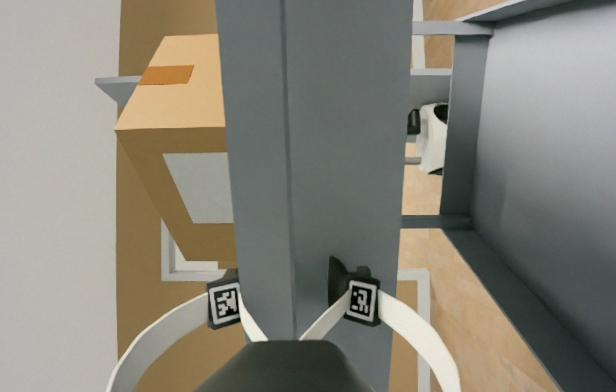

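{"op": "move", "data": {"blocking": false, "r2": {"joints":{"gripper_m":0.141}}}}

{"op": "wait", "data": {"seconds": 1}}

{"op": "move", "data": {"blocking": false, "r2": {"base":{"translate_m":-0.18}}}}

{"op": "wait", "data": {"seconds": 3}}

{"op": "move", "data": {"blocking": false, "r2": {"base":{"strafe_m":-1.05},"joints":{"gripper_m":-0.01},"pace":"fast"}}}

{"op": "wait", "data": {"seconds": 6}}

{"op": "move", "data": {"blocking": false, "r2": {"base":{"translate_m":0.88},"pace":"fast"}}}

{"op": "wait", "data": {"seconds": 6}}

{"op": "move", "data": {"blocking": false, "r2": {"base":{"rotate_rad":1.39}}}}

{"op": "wait", "data": {"seconds": 4, "cameras": ["r1_head_right_camera","r1_head_left_camera","r2_head_camera","r2_wrist_camera"]}}

Scene clock: 308.13 s.
move: r2 moving
r1: as last shown
r1.on_its_own: the wheels are slack since a contact_stop
r1.motor_effort: lift_m=+19(19) arm_m=+4(4) wheel_0=+0(1) wheel_1=+0(0) wheel_2=+0(0)
r1.contact_limits: strafe_m 1
r2.base_odometry: x=-0.416 y=-1.322 heading=-2.168
r2.turned_by_wheels: +0.000
r2.turned_by_imu: +0.001
r2.base_tilt: forward=-0.6 right=+0.1
r2.lidar_m: 0.45 0.49 2.32 2.20 2.24 2.93 2.76 2.85 2.70 2.52 2.62 0.41
r2.base_status: not commanded
r2.joint_positions: lift_m=+0.655 arm_m=+0.000 wrist_yaw_rad=+0.002 wrist_pitch_rad=-0.003 wrist_roll_rad=+1.568 gripper_m=+0.050
r2.joint_status: gripper_m moving
r2.measured_speeds: all 0
r2.motor_effort: lift_m=+14(14) arm_m=+4(5) wheel_0=+0(1) wheel_1=-3(3) wheel_2=+3(4)
r2.servo_current: wrist_yaw_rad=46(59) wrist_pitch_rad=39(46) wrist_roll_rad=39(59) gripper_m=91(91)
r2.hand_pose: x=+0.4594 y=-0.0869 z=+0.8345 quat_wxyz=(+0.708, +0.706, -0.001, +0.002)
r2.wrist_depth_mm: - - 146 198 198 750 - / - 1808 466 208 206 778 - / - 462 449 217 219 - - / - - 492 226 231 842 - / - - 591 237 240 - - / - - 189 186 190 1808 - / - - - - - 1756 473
pictures: none

Scene clock: 309.13 s.
earlier move: r2 moving
r1.base_odometry: x=-1.508 y=+1.199 heading=+2.868
r1.turned_by_wheels: +0.000
r1.turned_by_imu: +0.000
r1.base_tilt: forward=-1.6 right=+1.3
r1.lidar_m: 1.34 0.26 0.25 - 0.25 0.27 3.90 1.10 1.10 2.75 3.00 1.30
r1.base_status: not commanded
r1.joint_positions: lift_m=+0.127 arm_m=+0.000 wrist_yaw_rad=+3.092 wrist_pitch_rad=+0.002 wrist_roll_rad=+0.000 gripper_m=+0.056
r1.joint_status: not commanded
r1.measured_speeds: all 0
r1.on_its_own: the wheels are slack since a contact_stop
r1.motor_effort: lift_m=+19(19) arm_m=+4(4) wheel_0=+0(1) wheel_1=+0(0) wheel_2=+0(0)
r1.servo_current: wrist_yaw_rad=39(65) wrist_pitch_rad=39(52) wrist_roll_rad=59(59) gripper_m=39(46)
r1.contact_limits: strafe_m 1
r1.hand_pose: x=-0.1129 y=+0.1015 z=+0.3046 quat_wxyz=(+0.025, -0.001, +0.000, +1.000)
r1.wrist_depth_mm: - 137 - - 359 204 - / - 138 - - 362 206 - / 113 138 229 - 366 206 164 / 132 147 - - 366 208 - / - - - - 368 208 166 / 1205 1182 193 1182 191 208 166 / 842 759 759 153 334 185 -
r2.base_odometry: x=-0.416 y=-1.322 heading=-2.168
r2.turned_by_wheels: +0.000
r2.turned_by_imu: +0.000
r2.base_tilt: forward=-0.7 right=+0.1
r2.lidar_m: 0.42 0.50 2.33 2.17 2.24 2.94 2.75 2.84 2.72 2.54 2.62 0.40
r2.base_status: not commanded
r2.joint_positions: lift_m=+0.655 arm_m=+0.000 wrist_yaw_rad=+0.002 wrist_pitch_rad=-0.001 wrist_roll_rad=+1.568 gripper_m=+0.136
r2.joint_status: gripper_m moving
r2.measured_speeds: all 0
r2.motor_effort: lift_m=+14(14) arm_m=+4(5) wheel_0=-1(1) wheel_1=-4(4) wheel_2=+3(4)
r2.servo_current: wrist_yaw_rad=39(65) wrist_pitch_rad=39(46) wrist_roll_rad=39(59) gripper_m=85(117)
r2.hand_pose: x=+0.4594 y=-0.0869 z=+0.8339 quat_wxyz=(+0.708, +0.706, +0.000, +0.001)
r2.wrist_depth_mm: - - 146 198 - 715 - / - 512 152 208 209 768 - / - 452 160 217 222 - - / - - 168 228 233 - - / - - 178 237 239 - - / - - 181 248 213 211 - / - - - - - 1863 459
wait: 1.00 s; no rest
pictures: none

Scene clock: 309.63 s.
earlier move: r2 moving
move: r2 moving
r1: as last shown
r1.on_its_own: the wheels are slack since a contact_stop
r1.contact_limits: strafe_m 1
r1.wrist_depth_mm: - 137 - - 357 204 - / - 138 - - 362 206 - / 113 138 229 - 364 206 165 / 132 147 - - 368 208 - / 1921 - - - 366 208 167 / 1205 1182 193 1182 191 208 166 / 842 759 750 153 334 184 -
r2.base_odometry: x=-0.399 y=-1.296 heading=-2.168
r2.turned_by_wheels: +0.000
r2.turned_by_imu: +0.000
r2.base_tilt: forward=-0.7 right=+0.1
r2.lidar_m: 0.44 0.54 2.35 2.18 2.23 2.89 2.73 2.80 2.69 2.56 2.62 0.43
r2.base_status: translate_m moving
r2.joint_positions: lift_m=+0.655 arm_m=+0.000 wrist_yaw_rad=+0.002 wrist_pitch_rad=-0.001 wrist_roll_rad=+1.568 gripper_m=+0.141
r2.joint_status: gripper_m moving
r2.measured_speeds: translate_m=-0.122 strafe_m=+0.001 rotate_rad=+0.003 lift_m=+0.000 arm_m=+0.000 wrist_yaw_rad=+0.000 wrist_pitch_rad=+0.000 wrist_roll_rad=+0.000
r2.motor_effort: lift_m=+14(14) arm_m=+4(4) wheel_0=-3(11) wheel_1=-8(9) wheel_2=+11(13)
r2.servo_current: wrist_yaw_rad=46(52) wrist_pitch_rad=33(52) wrist_roll_rad=46(59) gripper_m=33(85)
r2.hand_pose: x=+0.4594 y=-0.0869 z=+0.8339 quat_wxyz=(+0.708, +0.706, +0.000, +0.001)
r2.wrist_depth_mm: - - 171 223 - 759 - / - 574 179 233 237 - - / - 484 466 245 - - - / - - 517 254 - - - / - - 615 272 - - - / - - 213 279 279 530 - / - - - - - 1708 462
pictures: none

Scene clock: 311.13 s.
earlier move: r2 done
r1.base_odometry: x=-1.508 y=+1.199 heading=+2.868
r1.turned_by_wheels: +0.000
r1.turned_by_imu: +0.000
r1.base_tilt: forward=-1.6 right=+1.2
r1.lidar_m: 1.36 0.28 0.25 - 0.25 0.28 3.92 1.11 1.12 2.74 3.02 1.31
r1.base_status: not commanded
r1.joint_positions: lift_m=+0.127 arm_m=+0.000 wrist_yaw_rad=+3.092 wrist_pitch_rad=+0.002 wrist_roll_rad=+0.000 gripper_m=+0.056
r1.joint_status: not commanded
r1.measured_speeds: all 0
r1.on_its_own: the wheels are slack since a contact_stop
r1.motor_effort: lift_m=+19(19) arm_m=+4(5) wheel_0=+0(1) wheel_1=+0(0) wheel_2=+0(0)
r1.servo_current: wrist_yaw_rad=33(65) wrist_pitch_rad=46(46) wrist_roll_rad=46(65) gripper_m=39(52)
r1.contact_limits: strafe_m 1
r1.hand_pose: x=-0.1129 y=+0.1015 z=+0.3046 quat_wxyz=(+0.025, -0.001, +0.000, +1.000)
r1.wrist_depth_mm: - 137 - - 357 204 - / - 138 - - 359 206 - / 113 138 229 - 362 208 164 / 132 147 - - 364 208 - / 1983 - - - 366 208 166 / 1182 1182 193 1160 190 208 166 / 842 759 741 154 334 185 -
r2.base_odometry: x=-0.315 y=-1.173 heading=-2.168
r2.turned_by_wheels: +0.000
r2.turned_by_imu: +0.000
r2.base_tilt: forward=-0.7 right=+0.1
r2.lidar_m: 0.58 3.31 2.33 2.19 2.23 2.74 2.56 2.65 2.71 2.53 2.62 0.57
r2.base_status: done
r2.joint_positions: lift_m=+0.655 arm_m=+0.000 wrist_yaw_rad=+0.002 wrist_pitch_rad=-0.001 wrist_roll_rad=+1.568 gripper_m=+0.141
r2.joint_status: all done
r2.measured_speeds: all 0
r2.motor_effort: lift_m=+14(14) arm_m=+4(5) wheel_0=-3(11) wheel_1=-4(9) wheel_2=+1(13)
r2.servo_current: wrist_yaw_rad=46(59) wrist_pitch_rad=33(52) wrist_roll_rad=39(65) gripper_m=52(85)
r2.hand_pose: x=+0.4594 y=-0.0869 z=+0.8339 quat_wxyz=(+0.708, +0.706, +0.000, +0.001)
r2.wrist_depth_mm: - - - 357 - 1366 1025 / - - 723 368 - 384 - / - - 640 384 - - 392 / - - 707 402 - - 407 / - - - 421 - - 430 / - - - 377 - 190 455 / - - - - - 500 484
wait: 1.50 of 3 s (r2 has come to rest)
pictures: none

Scene clock: 311.63 s.
move: r2 moving
r1: as last shown
r1.on_its_own: the wheels are slack since a contact_stop
r1.contact_limits: strafe_m 1
r2.base_odometry: x=-0.362 y=-1.142 heading=-2.168
r2.turned_by_wheels: +0.000
r2.turned_by_imu: +0.000
r2.base_tilt: forward=-0.7 right=+0.0
r2.lidar_m: 0.58 0.71 2.38 2.24 2.28 2.75 2.56 2.65 2.63 2.50 2.57 0.56
r2.base_status: strafe_m moving
r2.joint_positions: lift_m=+0.655 arm_m=+0.000 wrist_yaw_rad=+0.002 wrist_pitch_rad=-0.001 wrist_roll_rad=+1.568 gripper_m=+0.129
r2.joint_status: gripper_m moving
r2.measured_speeds: translate_m=+0.000 strafe_m=-0.217 rotate_rad=+0.001 lift_m=+0.000 arm_m=+0.000 wrist_yaw_rad=+0.000 wrist_pitch_rad=+0.000 wrist_roll_rad=+0.000
r2.motor_effort: lift_m=+14(15) arm_m=+4(5) wheel_0=+16(16) wheel_1=-13(14) wheel_2=-1(2)
r2.servo_current: wrist_yaw_rad=39(59) wrist_pitch_rad=39(46) wrist_roll_rad=46(59) gripper_m=104(111)
r2.hand_pose: x=+0.4594 y=-0.0869 z=+0.8339 quat_wxyz=(+0.708, +0.706, +0.000, +0.001)
r2.wrist_depth_mm: - - - - - 1661 1138 / - - - 351 368 366 364 / - - 661 373 - - - / - - 654 389 - - 397 / - - 798 407 - - 418 / - - 218 430 213 - 442 / - - - - - - 466
pictures: none

Scene clock: 314.97 s.
earlier move: r2 done
r1.base_odometry: x=-1.508 y=+1.199 heading=+2.868
r1.turned_by_wheels: +0.000
r1.turned_by_imu: +0.000
r1.base_tilt: forward=-1.6 right=+1.3
r1.lidar_m: 1.35 0.28 0.25 - 0.25 0.25 3.90 1.11 1.11 2.74 3.01 1.29
r1.base_status: not commanded
r1.joint_positions: lift_m=+0.127 arm_m=+0.000 wrist_yaw_rad=+3.092 wrist_pitch_rad=+0.002 wrist_roll_rad=+0.000 gripper_m=+0.056
r1.joint_status: not commanded
r1.measured_speeds: all 0
r1.on_its_own: the wheels are slack since a contact_stop
r1.motor_effort: lift_m=+19(19) arm_m=+4(5) wheel_0=+0(1) wheel_1=+0(0) wheel_2=+0(0)
r1.servo_current: wrist_yaw_rad=46(72) wrist_pitch_rad=46(46) wrist_roll_rad=46(72) gripper_m=39(46)
r1.contact_limits: strafe_m 1
r1.hand_pose: x=-0.1129 y=+0.1015 z=+0.3046 quat_wxyz=(+0.025, -0.001, +0.000, +1.000)
r1.wrist_depth_mm: - 138 - - 355 204 - / - 138 - - 359 206 - / 113 138 230 - 364 208 165 / 132 147 - - 364 208 - / 1921 - - - 370 208 166 / 1182 1229 194 1182 191 208 166 / 831 750 759 153 330 185 -
r2.base_odometry: x=-1.183 y=-0.583 heading=-2.168
r2.turned_by_wheels: +0.000
r2.turned_by_imu: +0.000
r2.base_tilt: forward=-0.7 right=+0.1
r2.lidar_m: 2.31 1.00 0.91 3.23 3.30 2.66 2.51 2.28 1.59 1.50 1.55 2.06
r2.base_status: done
r2.joint_positions: lift_m=+0.655 arm_m=+0.000 wrist_yaw_rad=+0.002 wrist_pitch_rad=-0.001 wrist_roll_rad=+1.568 gripper_m=-0.009
r2.joint_status: all done
r2.measured_speeds: all 0
r2.motor_effort: lift_m=+15(15) arm_m=+5(5) wheel_0=+2(16) wheel_1=+2(15) wheel_2=+0(2)
r2.servo_current: wrist_yaw_rad=46(59) wrist_pitch_rad=33(52) wrist_roll_rad=52(65) gripper_m=78(176)
r2.hand_pose: x=+0.4594 y=-0.0869 z=+0.8339 quat_wxyz=(+0.708, +0.706, +0.000, +0.001)
r2.wrist_depth_mm: - - - - - 1618 1138 / - - - - - 1708 1138 / - - - - - 1708 1160 / - - - - - 1708 1160 / - - - - - 1756 1160 / - - 186 202 181 1576 1182 / - - - - - - 1182
wait: 3.33 of 6 s (r2 has come to rest)
pictures: none

Scene clock: 315.47 s.
move: r2 moving
r1: as last shown
r1.on_its_own: the wheels are slack since a contact_stop
r1.contact_limits: strafe_m 1
r2.base_odometry: x=-1.211 y=-0.623 heading=-2.168
r2.turned_by_wheels: +0.000
r2.turned_by_imu: +0.000
r2.base_tilt: forward=-0.7 right=+0.1
r2.lidar_m: 2.26 0.99 0.89 3.24 3.27 2.75 2.56 2.32 1.61 1.51 1.53 2.03
r2.base_status: translate_m moving
r2.joint_positions: lift_m=+0.655 arm_m=+0.000 wrist_yaw_rad=+0.002 wrist_pitch_rad=-0.001 wrist_roll_rad=+1.568 gripper_m=-0.009
r2.joint_status: not commanded
r2.measured_speeds: translate_m=+0.189 strafe_m=-0.002 rotate_rad=+0.005 lift_m=+0.000 arm_m=+0.000 wrist_yaw_rad=+0.000 wrist_pitch_rad=+0.000 wrist_roll_rad=+0.000
r2.motor_effort: lift_m=+15(15) arm_m=+4(5) wheel_0=+7(10) wheel_1=+8(10) wheel_2=-16(16)
r2.servo_current: wrist_yaw_rad=46(46) wrist_pitch_rad=39(46) wrist_roll_rad=33(59) gripper_m=78(85)
r2.hand_pose: x=+0.4594 y=-0.0869 z=+0.8339 quat_wxyz=(+0.708, +0.706, +0.000, +0.001)
r2.wrist_depth_mm: - - - - - 1708 1138 / - - - - - 1661 1160 / - - - - - 1708 1160 / - - - - - 1708 1160 / - - - - - 1708 1138 / - - 186 203 181 1576 1160 / - - - - - - 1160
pictures: none

Scene clock: 318.50 s.
earlier move: r2 done
r1.base_odometry: x=-1.508 y=+1.199 heading=+2.868
r1.turned_by_wheels: +0.000
r1.turned_by_imu: +0.000
r1.base_tilt: forward=-1.7 right=+1.3
r1.lidar_m: 1.37 0.29 0.25 - 0.25 0.29 3.95 1.12 1.11 2.74 3.01 1.31
r1.base_status: not commanded
r1.joint_positions: lift_m=+0.127 arm_m=+0.000 wrist_yaw_rad=+3.092 wrist_pitch_rad=+0.002 wrist_roll_rad=+0.000 gripper_m=+0.056
r1.joint_status: not commanded
r1.measured_speeds: all 0
r1.on_its_own: the wheels are slack since a contact_stop
r1.motor_effort: lift_m=+19(19) arm_m=+4(5) wheel_0=+0(1) wheel_1=+0(0) wheel_2=+0(0)
r1.servo_current: wrist_yaw_rad=39(72) wrist_pitch_rad=39(52) wrist_roll_rad=52(65) gripper_m=39(46)
r1.contact_limits: strafe_m 1
r1.hand_pose: x=-0.1129 y=+0.1015 z=+0.3046 quat_wxyz=(+0.025, -0.001, +0.000, +1.000)
r1.wrist_depth_mm: - 137 - - 357 204 - / - 138 - - 364 206 - / 113 138 229 - 359 207 164 / 132 147 - - 368 208 - / - - - - 366 208 166 / 1205 1182 194 1182 191 209 166 / 854 750 759 153 334 185 -
r2.base_odometry: x=-1.678 y=-1.311 heading=-2.168
r2.turned_by_wheels: +0.000
r2.turned_by_imu: +0.001
r2.base_tilt: forward=-0.7 right=+0.1
r2.lidar_m: 1.43 1.61 0.59 0.61 0.74 3.61 3.43 2.22 1.55 1.46 1.50 2.00
r2.base_status: done
r2.joint_positions: lift_m=+0.655 arm_m=+0.000 wrist_yaw_rad=+0.002 wrist_pitch_rad=-0.001 wrist_roll_rad=+1.568 gripper_m=-0.009
r2.joint_status: not commanded
r2.measured_speeds: all 0
r2.motor_effort: lift_m=+15(15) arm_m=+4(5) wheel_0=+1(11) wheel_1=+2(10) wheel_2=+0(17)
r2.servo_current: wrist_yaw_rad=46(65) wrist_pitch_rad=33(46) wrist_roll_rad=46(59) gripper_m=78(85)
r2.hand_pose: x=+0.4594 y=-0.0869 z=+0.8338 quat_wxyz=(+0.708, +0.706, +0.000, +0.001)
r2.wrist_depth_mm: - - - - - 1618 1118 / - - - - - 1618 1160 / - - - - - 1661 1160 / - - - - - 1708 1160 / - - - - - 1708 1182 / - - 186 192 180 1708 1160 / - - - - - - 1160
wait: 3.03 of 6 s (r2 has come to rest)
pictures: none

Scene clock: 319.00 s.
move: r2 moving
r1: as last shown
r1.on_its_own: the wheels are slack since a contact_stop
r1.contact_limits: strafe_m 1
r1.wrist_depth_mm: - 137 - - 359 204 - / - 138 - - 362 206 - / 113 138 229 - 364 207 165 / 132 147 - - 364 208 - / 1983 - - - 368 209 166 / 1205 1205 193 1182 190 209 166 / 854 741 759 153 332 184 -
r2.base_odometry: x=-1.678 y=-1.311 heading=-1.916
r2.turned_by_wheels: +0.251
r2.turned_by_imu: +0.244
r2.base_tilt: forward=-0.7 right=+0.1
r2.lidar_m: 1.43 2.79 0.61 0.64 3.70 3.42 3.38 1.75 1.46 1.46 1.64 2.44
r2.base_status: rotate_rad moving
r2.joint_positions: lift_m=+0.655 arm_m=+0.000 wrist_yaw_rad=+0.002 wrist_pitch_rad=-0.001 wrist_roll_rad=+1.568 gripper_m=-0.009
r2.joint_status: not commanded
r2.measured_speeds: translate_m=+0.002 strafe_m=+0.001 rotate_rad=+0.973 lift_m=+0.000 arm_m=+0.000 wrist_yaw_rad=+0.000 wrist_pitch_rad=+0.000 wrist_roll_rad=+0.000
r2.motor_effort: lift_m=+15(15) arm_m=+4(4) wheel_0=-6(10) wheel_1=-8(10) wheel_2=-11(11)
r2.servo_current: wrist_yaw_rad=39(59) wrist_pitch_rad=46(46) wrist_roll_rad=52(59) gripper_m=72(85)
r2.hand_pose: x=+0.4594 y=-0.0869 z=+0.8338 quat_wxyz=(+0.708, +0.706, +0.000, +0.001)
r2.wrist_depth_mm: - - - - - 1661 1138 / - - - - - 1708 1118 / - - - - - 1661 1160 / - - - - - 1661 1138 / - - - - - 1397 1160 / - - 185 202 180 1397 1182 / - - - - - - 1138
pictures: none

Scene clock: 320.47 s.
earlier move: r2 done
r1.base_odometry: x=-1.508 y=+1.199 heading=+2.868
r1.turned_by_wheels: +0.000
r1.turned_by_imu: +0.000
r1.base_tilt: forward=-1.6 right=+1.3
r1.lidar_m: 1.35 0.29 0.25 - 0.25 0.27 3.90 1.12 1.11 2.75 3.00 1.30
r1.base_status: not commanded
r1.joint_positions: lift_m=+0.127 arm_m=+0.000 wrist_yaw_rad=+3.092 wrist_pitch_rad=+0.002 wrist_roll_rad=+0.000 gripper_m=+0.056
r1.joint_status: not commanded
r1.measured_speeds: all 0
r1.on_its_own: the wheels are slack since a contact_stop
r1.motor_effort: lift_m=+19(19) arm_m=+4(4) wheel_0=+0(1) wheel_1=+0(1) wheel_2=+0(0)
r1.servo_current: wrist_yaw_rad=33(72) wrist_pitch_rad=33(52) wrist_roll_rad=46(65) gripper_m=39(52)
r1.contact_limits: strafe_m 1
r1.hand_pose: x=-0.1129 y=+0.1015 z=+0.3046 quat_wxyz=(+0.025, -0.001, +0.000, +1.000)
r1.wrist_depth_mm: - 137 - - 357 205 - / - 138 - - 357 206 - / 113 138 229 - 362 207 164 / 132 147 - - 368 208 - / 1921 - - - 370 208 166 / 1205 1205 194 1205 190 209 166 / 854 759 750 154 334 185 -
r2.base_odometry: x=-1.678 y=-1.310 heading=-0.778
r2.turned_by_wheels: +1.138
r2.turned_by_imu: +1.108
r2.base_tilt: forward=-0.7 right=+0.0
r2.lidar_m: 0.60 0.67 3.84 3.40 2.90 1.72 1.46 1.46 1.72 2.42 1.43 0.61
r2.base_status: done
r2.joint_positions: lift_m=+0.655 arm_m=+0.000 wrist_yaw_rad=+0.002 wrist_pitch_rad=-0.001 wrist_roll_rad=+1.568 gripper_m=-0.009
r2.joint_status: not commanded
r2.measured_speeds: all 0
r2.motor_effort: lift_m=+15(15) arm_m=+4(4) wheel_0=-1(10) wheel_1=-2(10) wheel_2=-4(13)
r2.servo_current: wrist_yaw_rad=52(65) wrist_pitch_rad=33(46) wrist_roll_rad=52(59) gripper_m=78(85)
r2.hand_pose: x=+0.4594 y=-0.0869 z=+0.8338 quat_wxyz=(+0.708, +0.706, +0.000, +0.001)
r2.wrist_depth_mm: - - - - - 1708 1160 / - - - - - 1618 1138 / - - - - - 1430 1078 / - - 603 382 - - - / - 544 508 387 - - - / - 462 185 195 181 - - / - 549 508 - - - -
wait: 1.47 of 4 s (r2 has come to rest)
pictures: r1_head_left_camera, r1_head_right_camera, r2_head_camera, r2_wrist_camera
Images, in order (width x height): r1_head_left_camera 420x672, r1_head_right_camera 420x672, r2_head_camera 420x560, r2_wrist_camera 616x392.

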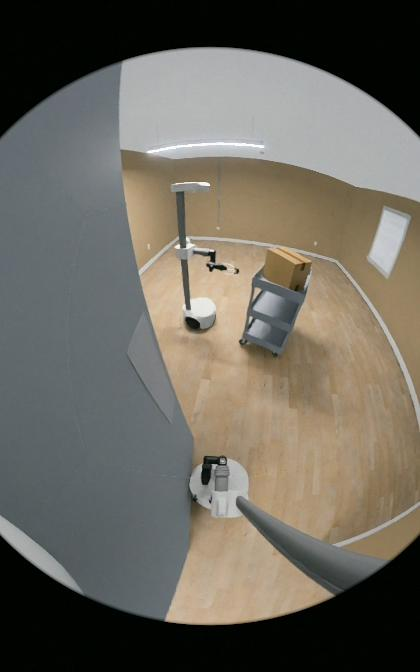

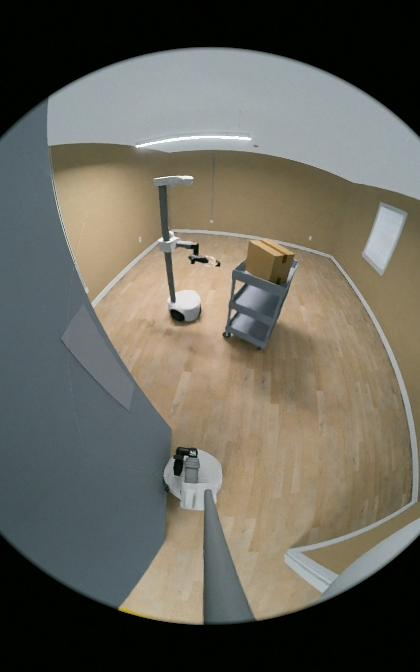

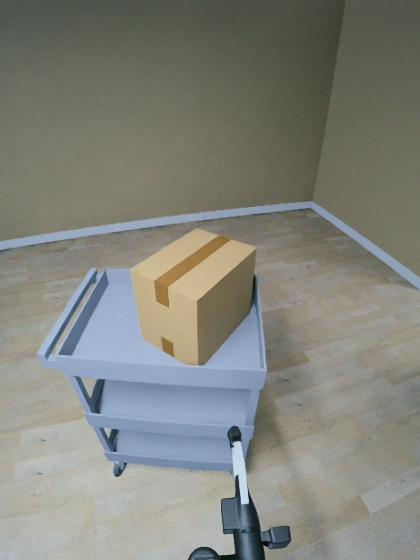

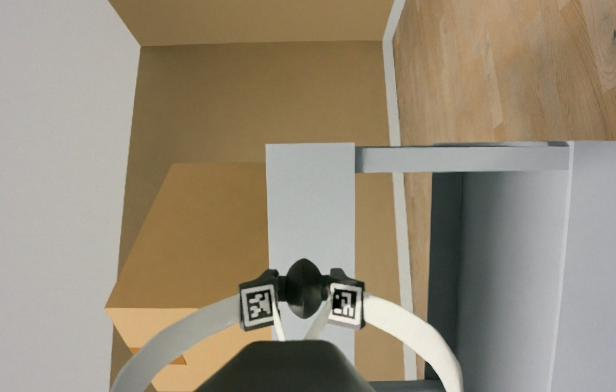

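{"op": "move", "data": {"blocking": false, "r2": {"base":{"translate_m":0.36},"pace":"slow","contact_limits":{"translate_m":0.4}}}}

{"op": "wait", "data": {"seconds": 6, "cameras": ["r1_head_right_camera","r2_head_camera","r2_wrist_camera"]}}

Scene clock: 326.83 s.
move: r2 moving
r1: as last shown
r1.on_its_own: the wheels are slack since a contact_stop
r1.contact_limits: strafe_m 1
r2.base_odometry: x=-1.669 y=-1.319 heading=-0.778
r2.turned_by_wheels: +0.000
r2.turned_by_imu: +0.001
r2.base_tilt: forward=-0.7 right=+0.0
r2.lidar_m: 0.60 0.61 3.82 3.39 2.90 1.73 1.47 1.47 1.74 2.40 1.44 0.60
r2.base_status: translate_m moving
r2.joint_positions: lift_m=+0.655 arm_m=+0.000 wrist_yaw_rad=+0.002 wrist_pitch_rad=-0.001 wrist_roll_rad=+1.568 gripper_m=-0.009
r2.joint_status: not commanded
r2.measured_speeds: translate_m=+0.048 strafe_m=+0.000 rotate_rad=+0.000 lift_m=+0.000 arm_m=+0.000 wrist_yaw_rad=+0.000 wrist_pitch_rad=+0.000 wrist_roll_rad=+0.000
r2.motor_effort: lift_m=+15(15) arm_m=+4(5) wheel_0=+7(11) wheel_1=+4(5) wheel_2=-9(11)
r2.servo_current: wrist_yaw_rad=46(52) wrist_pitch_rad=46(46) wrist_roll_rad=52(52) gripper_m=78(85)
r2.contact_limits: translate_m 0.4
r2.hand_pose: x=+0.4594 y=-0.0869 z=+0.8338 quat_wxyz=(+0.708, +0.706, +0.000, +0.001)
r2.wrist_depth_mm: - - - - - 1661 1160 / - - - - - 1661 1160 / - - - - - 1464 1042 / - - 591 370 - - - / - 530 500 377 - - - / - 439 187 194 180 - - / - 500 484 - - - -
pictures: none

Scene clock: 331.20 s.
earlier move: r2 done
r1.base_odometry: x=-1.508 y=+1.199 heading=+2.868
r1.turned_by_wheels: +0.000
r1.turned_by_imu: +0.000
r1.base_tilt: forward=-1.6 right=+1.3
r1.lidar_m: 1.43 0.28 0.25 - 0.25 0.28 3.93 1.10 1.10 2.74 3.04 1.23
r1.base_status: not commanded
r1.joint_positions: lift_m=+0.127 arm_m=+0.000 wrist_yaw_rad=+3.092 wrist_pitch_rad=+0.002 wrist_roll_rad=+0.000 gripper_m=+0.056
r1.joint_status: not commanded
r1.measured_speeds: all 0
r1.on_its_own: the wheels are slack since a contact_stop
r1.motor_effort: lift_m=+19(19) arm_m=+4(5) wheel_0=+0(1) wheel_1=+0(0) wheel_2=+0(0)
r1.servo_current: wrist_yaw_rad=59(72) wrist_pitch_rad=39(52) wrist_roll_rad=59(72) gripper_m=52(52)
r1.contact_limits: strafe_m 1
r1.hand_pose: x=-0.1129 y=+0.1015 z=+0.3046 quat_wxyz=(+0.025, -0.001, +0.000, +1.000)
r1.wrist_depth_mm: - 138 - - 357 204 - / - 138 - - 359 206 - / 113 138 230 - 362 207 165 / 132 147 - - 366 209 - / 1921 - - - 368 209 166 / 1205 1205 193 1205 190 209 166 / 854 759 750 153 332 185 -
r2.base_odometry: x=-1.422 y=-1.563 heading=-0.778
r2.turned_by_wheels: +0.000
r2.turned_by_imu: +0.001
r2.base_tilt: forward=-0.7 right=+0.1
r2.lidar_m: 0.46 0.50 3.41 3.48 3.47 2.11 1.80 1.82 2.11 1.36 1.48 0.46
r2.base_status: done
r2.joint_positions: lift_m=+0.655 arm_m=+0.000 wrist_yaw_rad=-0.002 wrist_pitch_rad=-0.001 wrist_roll_rad=+1.568 gripper_m=-0.009
r2.joint_status: not commanded
r2.measured_speeds: all 0
r2.motor_effort: lift_m=+15(15) arm_m=+4(5) wheel_0=+4(11) wheel_1=+4(8) wheel_2=-6(14)
r2.servo_current: wrist_yaw_rad=46(65) wrist_pitch_rad=39(46) wrist_roll_rad=52(65) gripper_m=72(85)
r2.contact_limits: translate_m 0.4
r2.hand_pose: x=+0.4591 y=-0.0881 z=+0.8338 quat_wxyz=(+0.708, +0.706, -0.001, +0.000)
r2.wrist_depth_mm: - - - 218 224 223 224 / - - - 221 - 1576 404 / - 480 433 226 - - - / - 366 349 230 - - - / 307 307 297 234 - - - / 291 291 186 202 180 - - / 366 324 336 - - - -
wait: 4.37 of 6 s (r2 has come to rest)
Images, in order (width x height): r1_head_right_camera 420x672, r2_head_camera 420x560, r2_wrist_camera 616x392.

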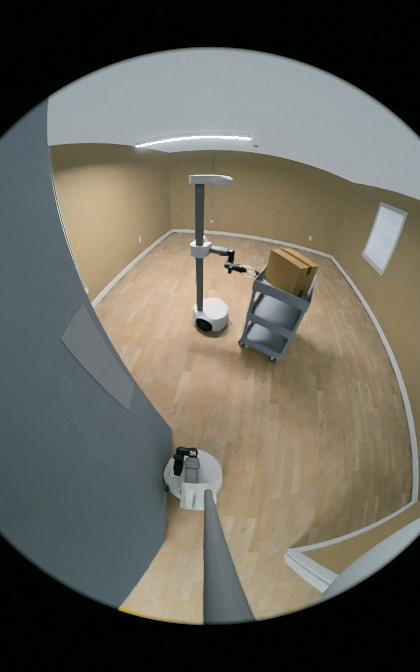

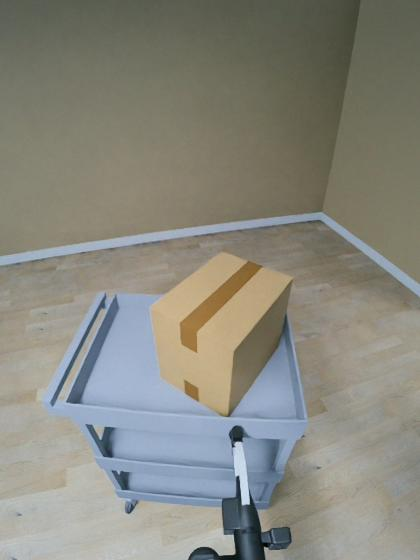

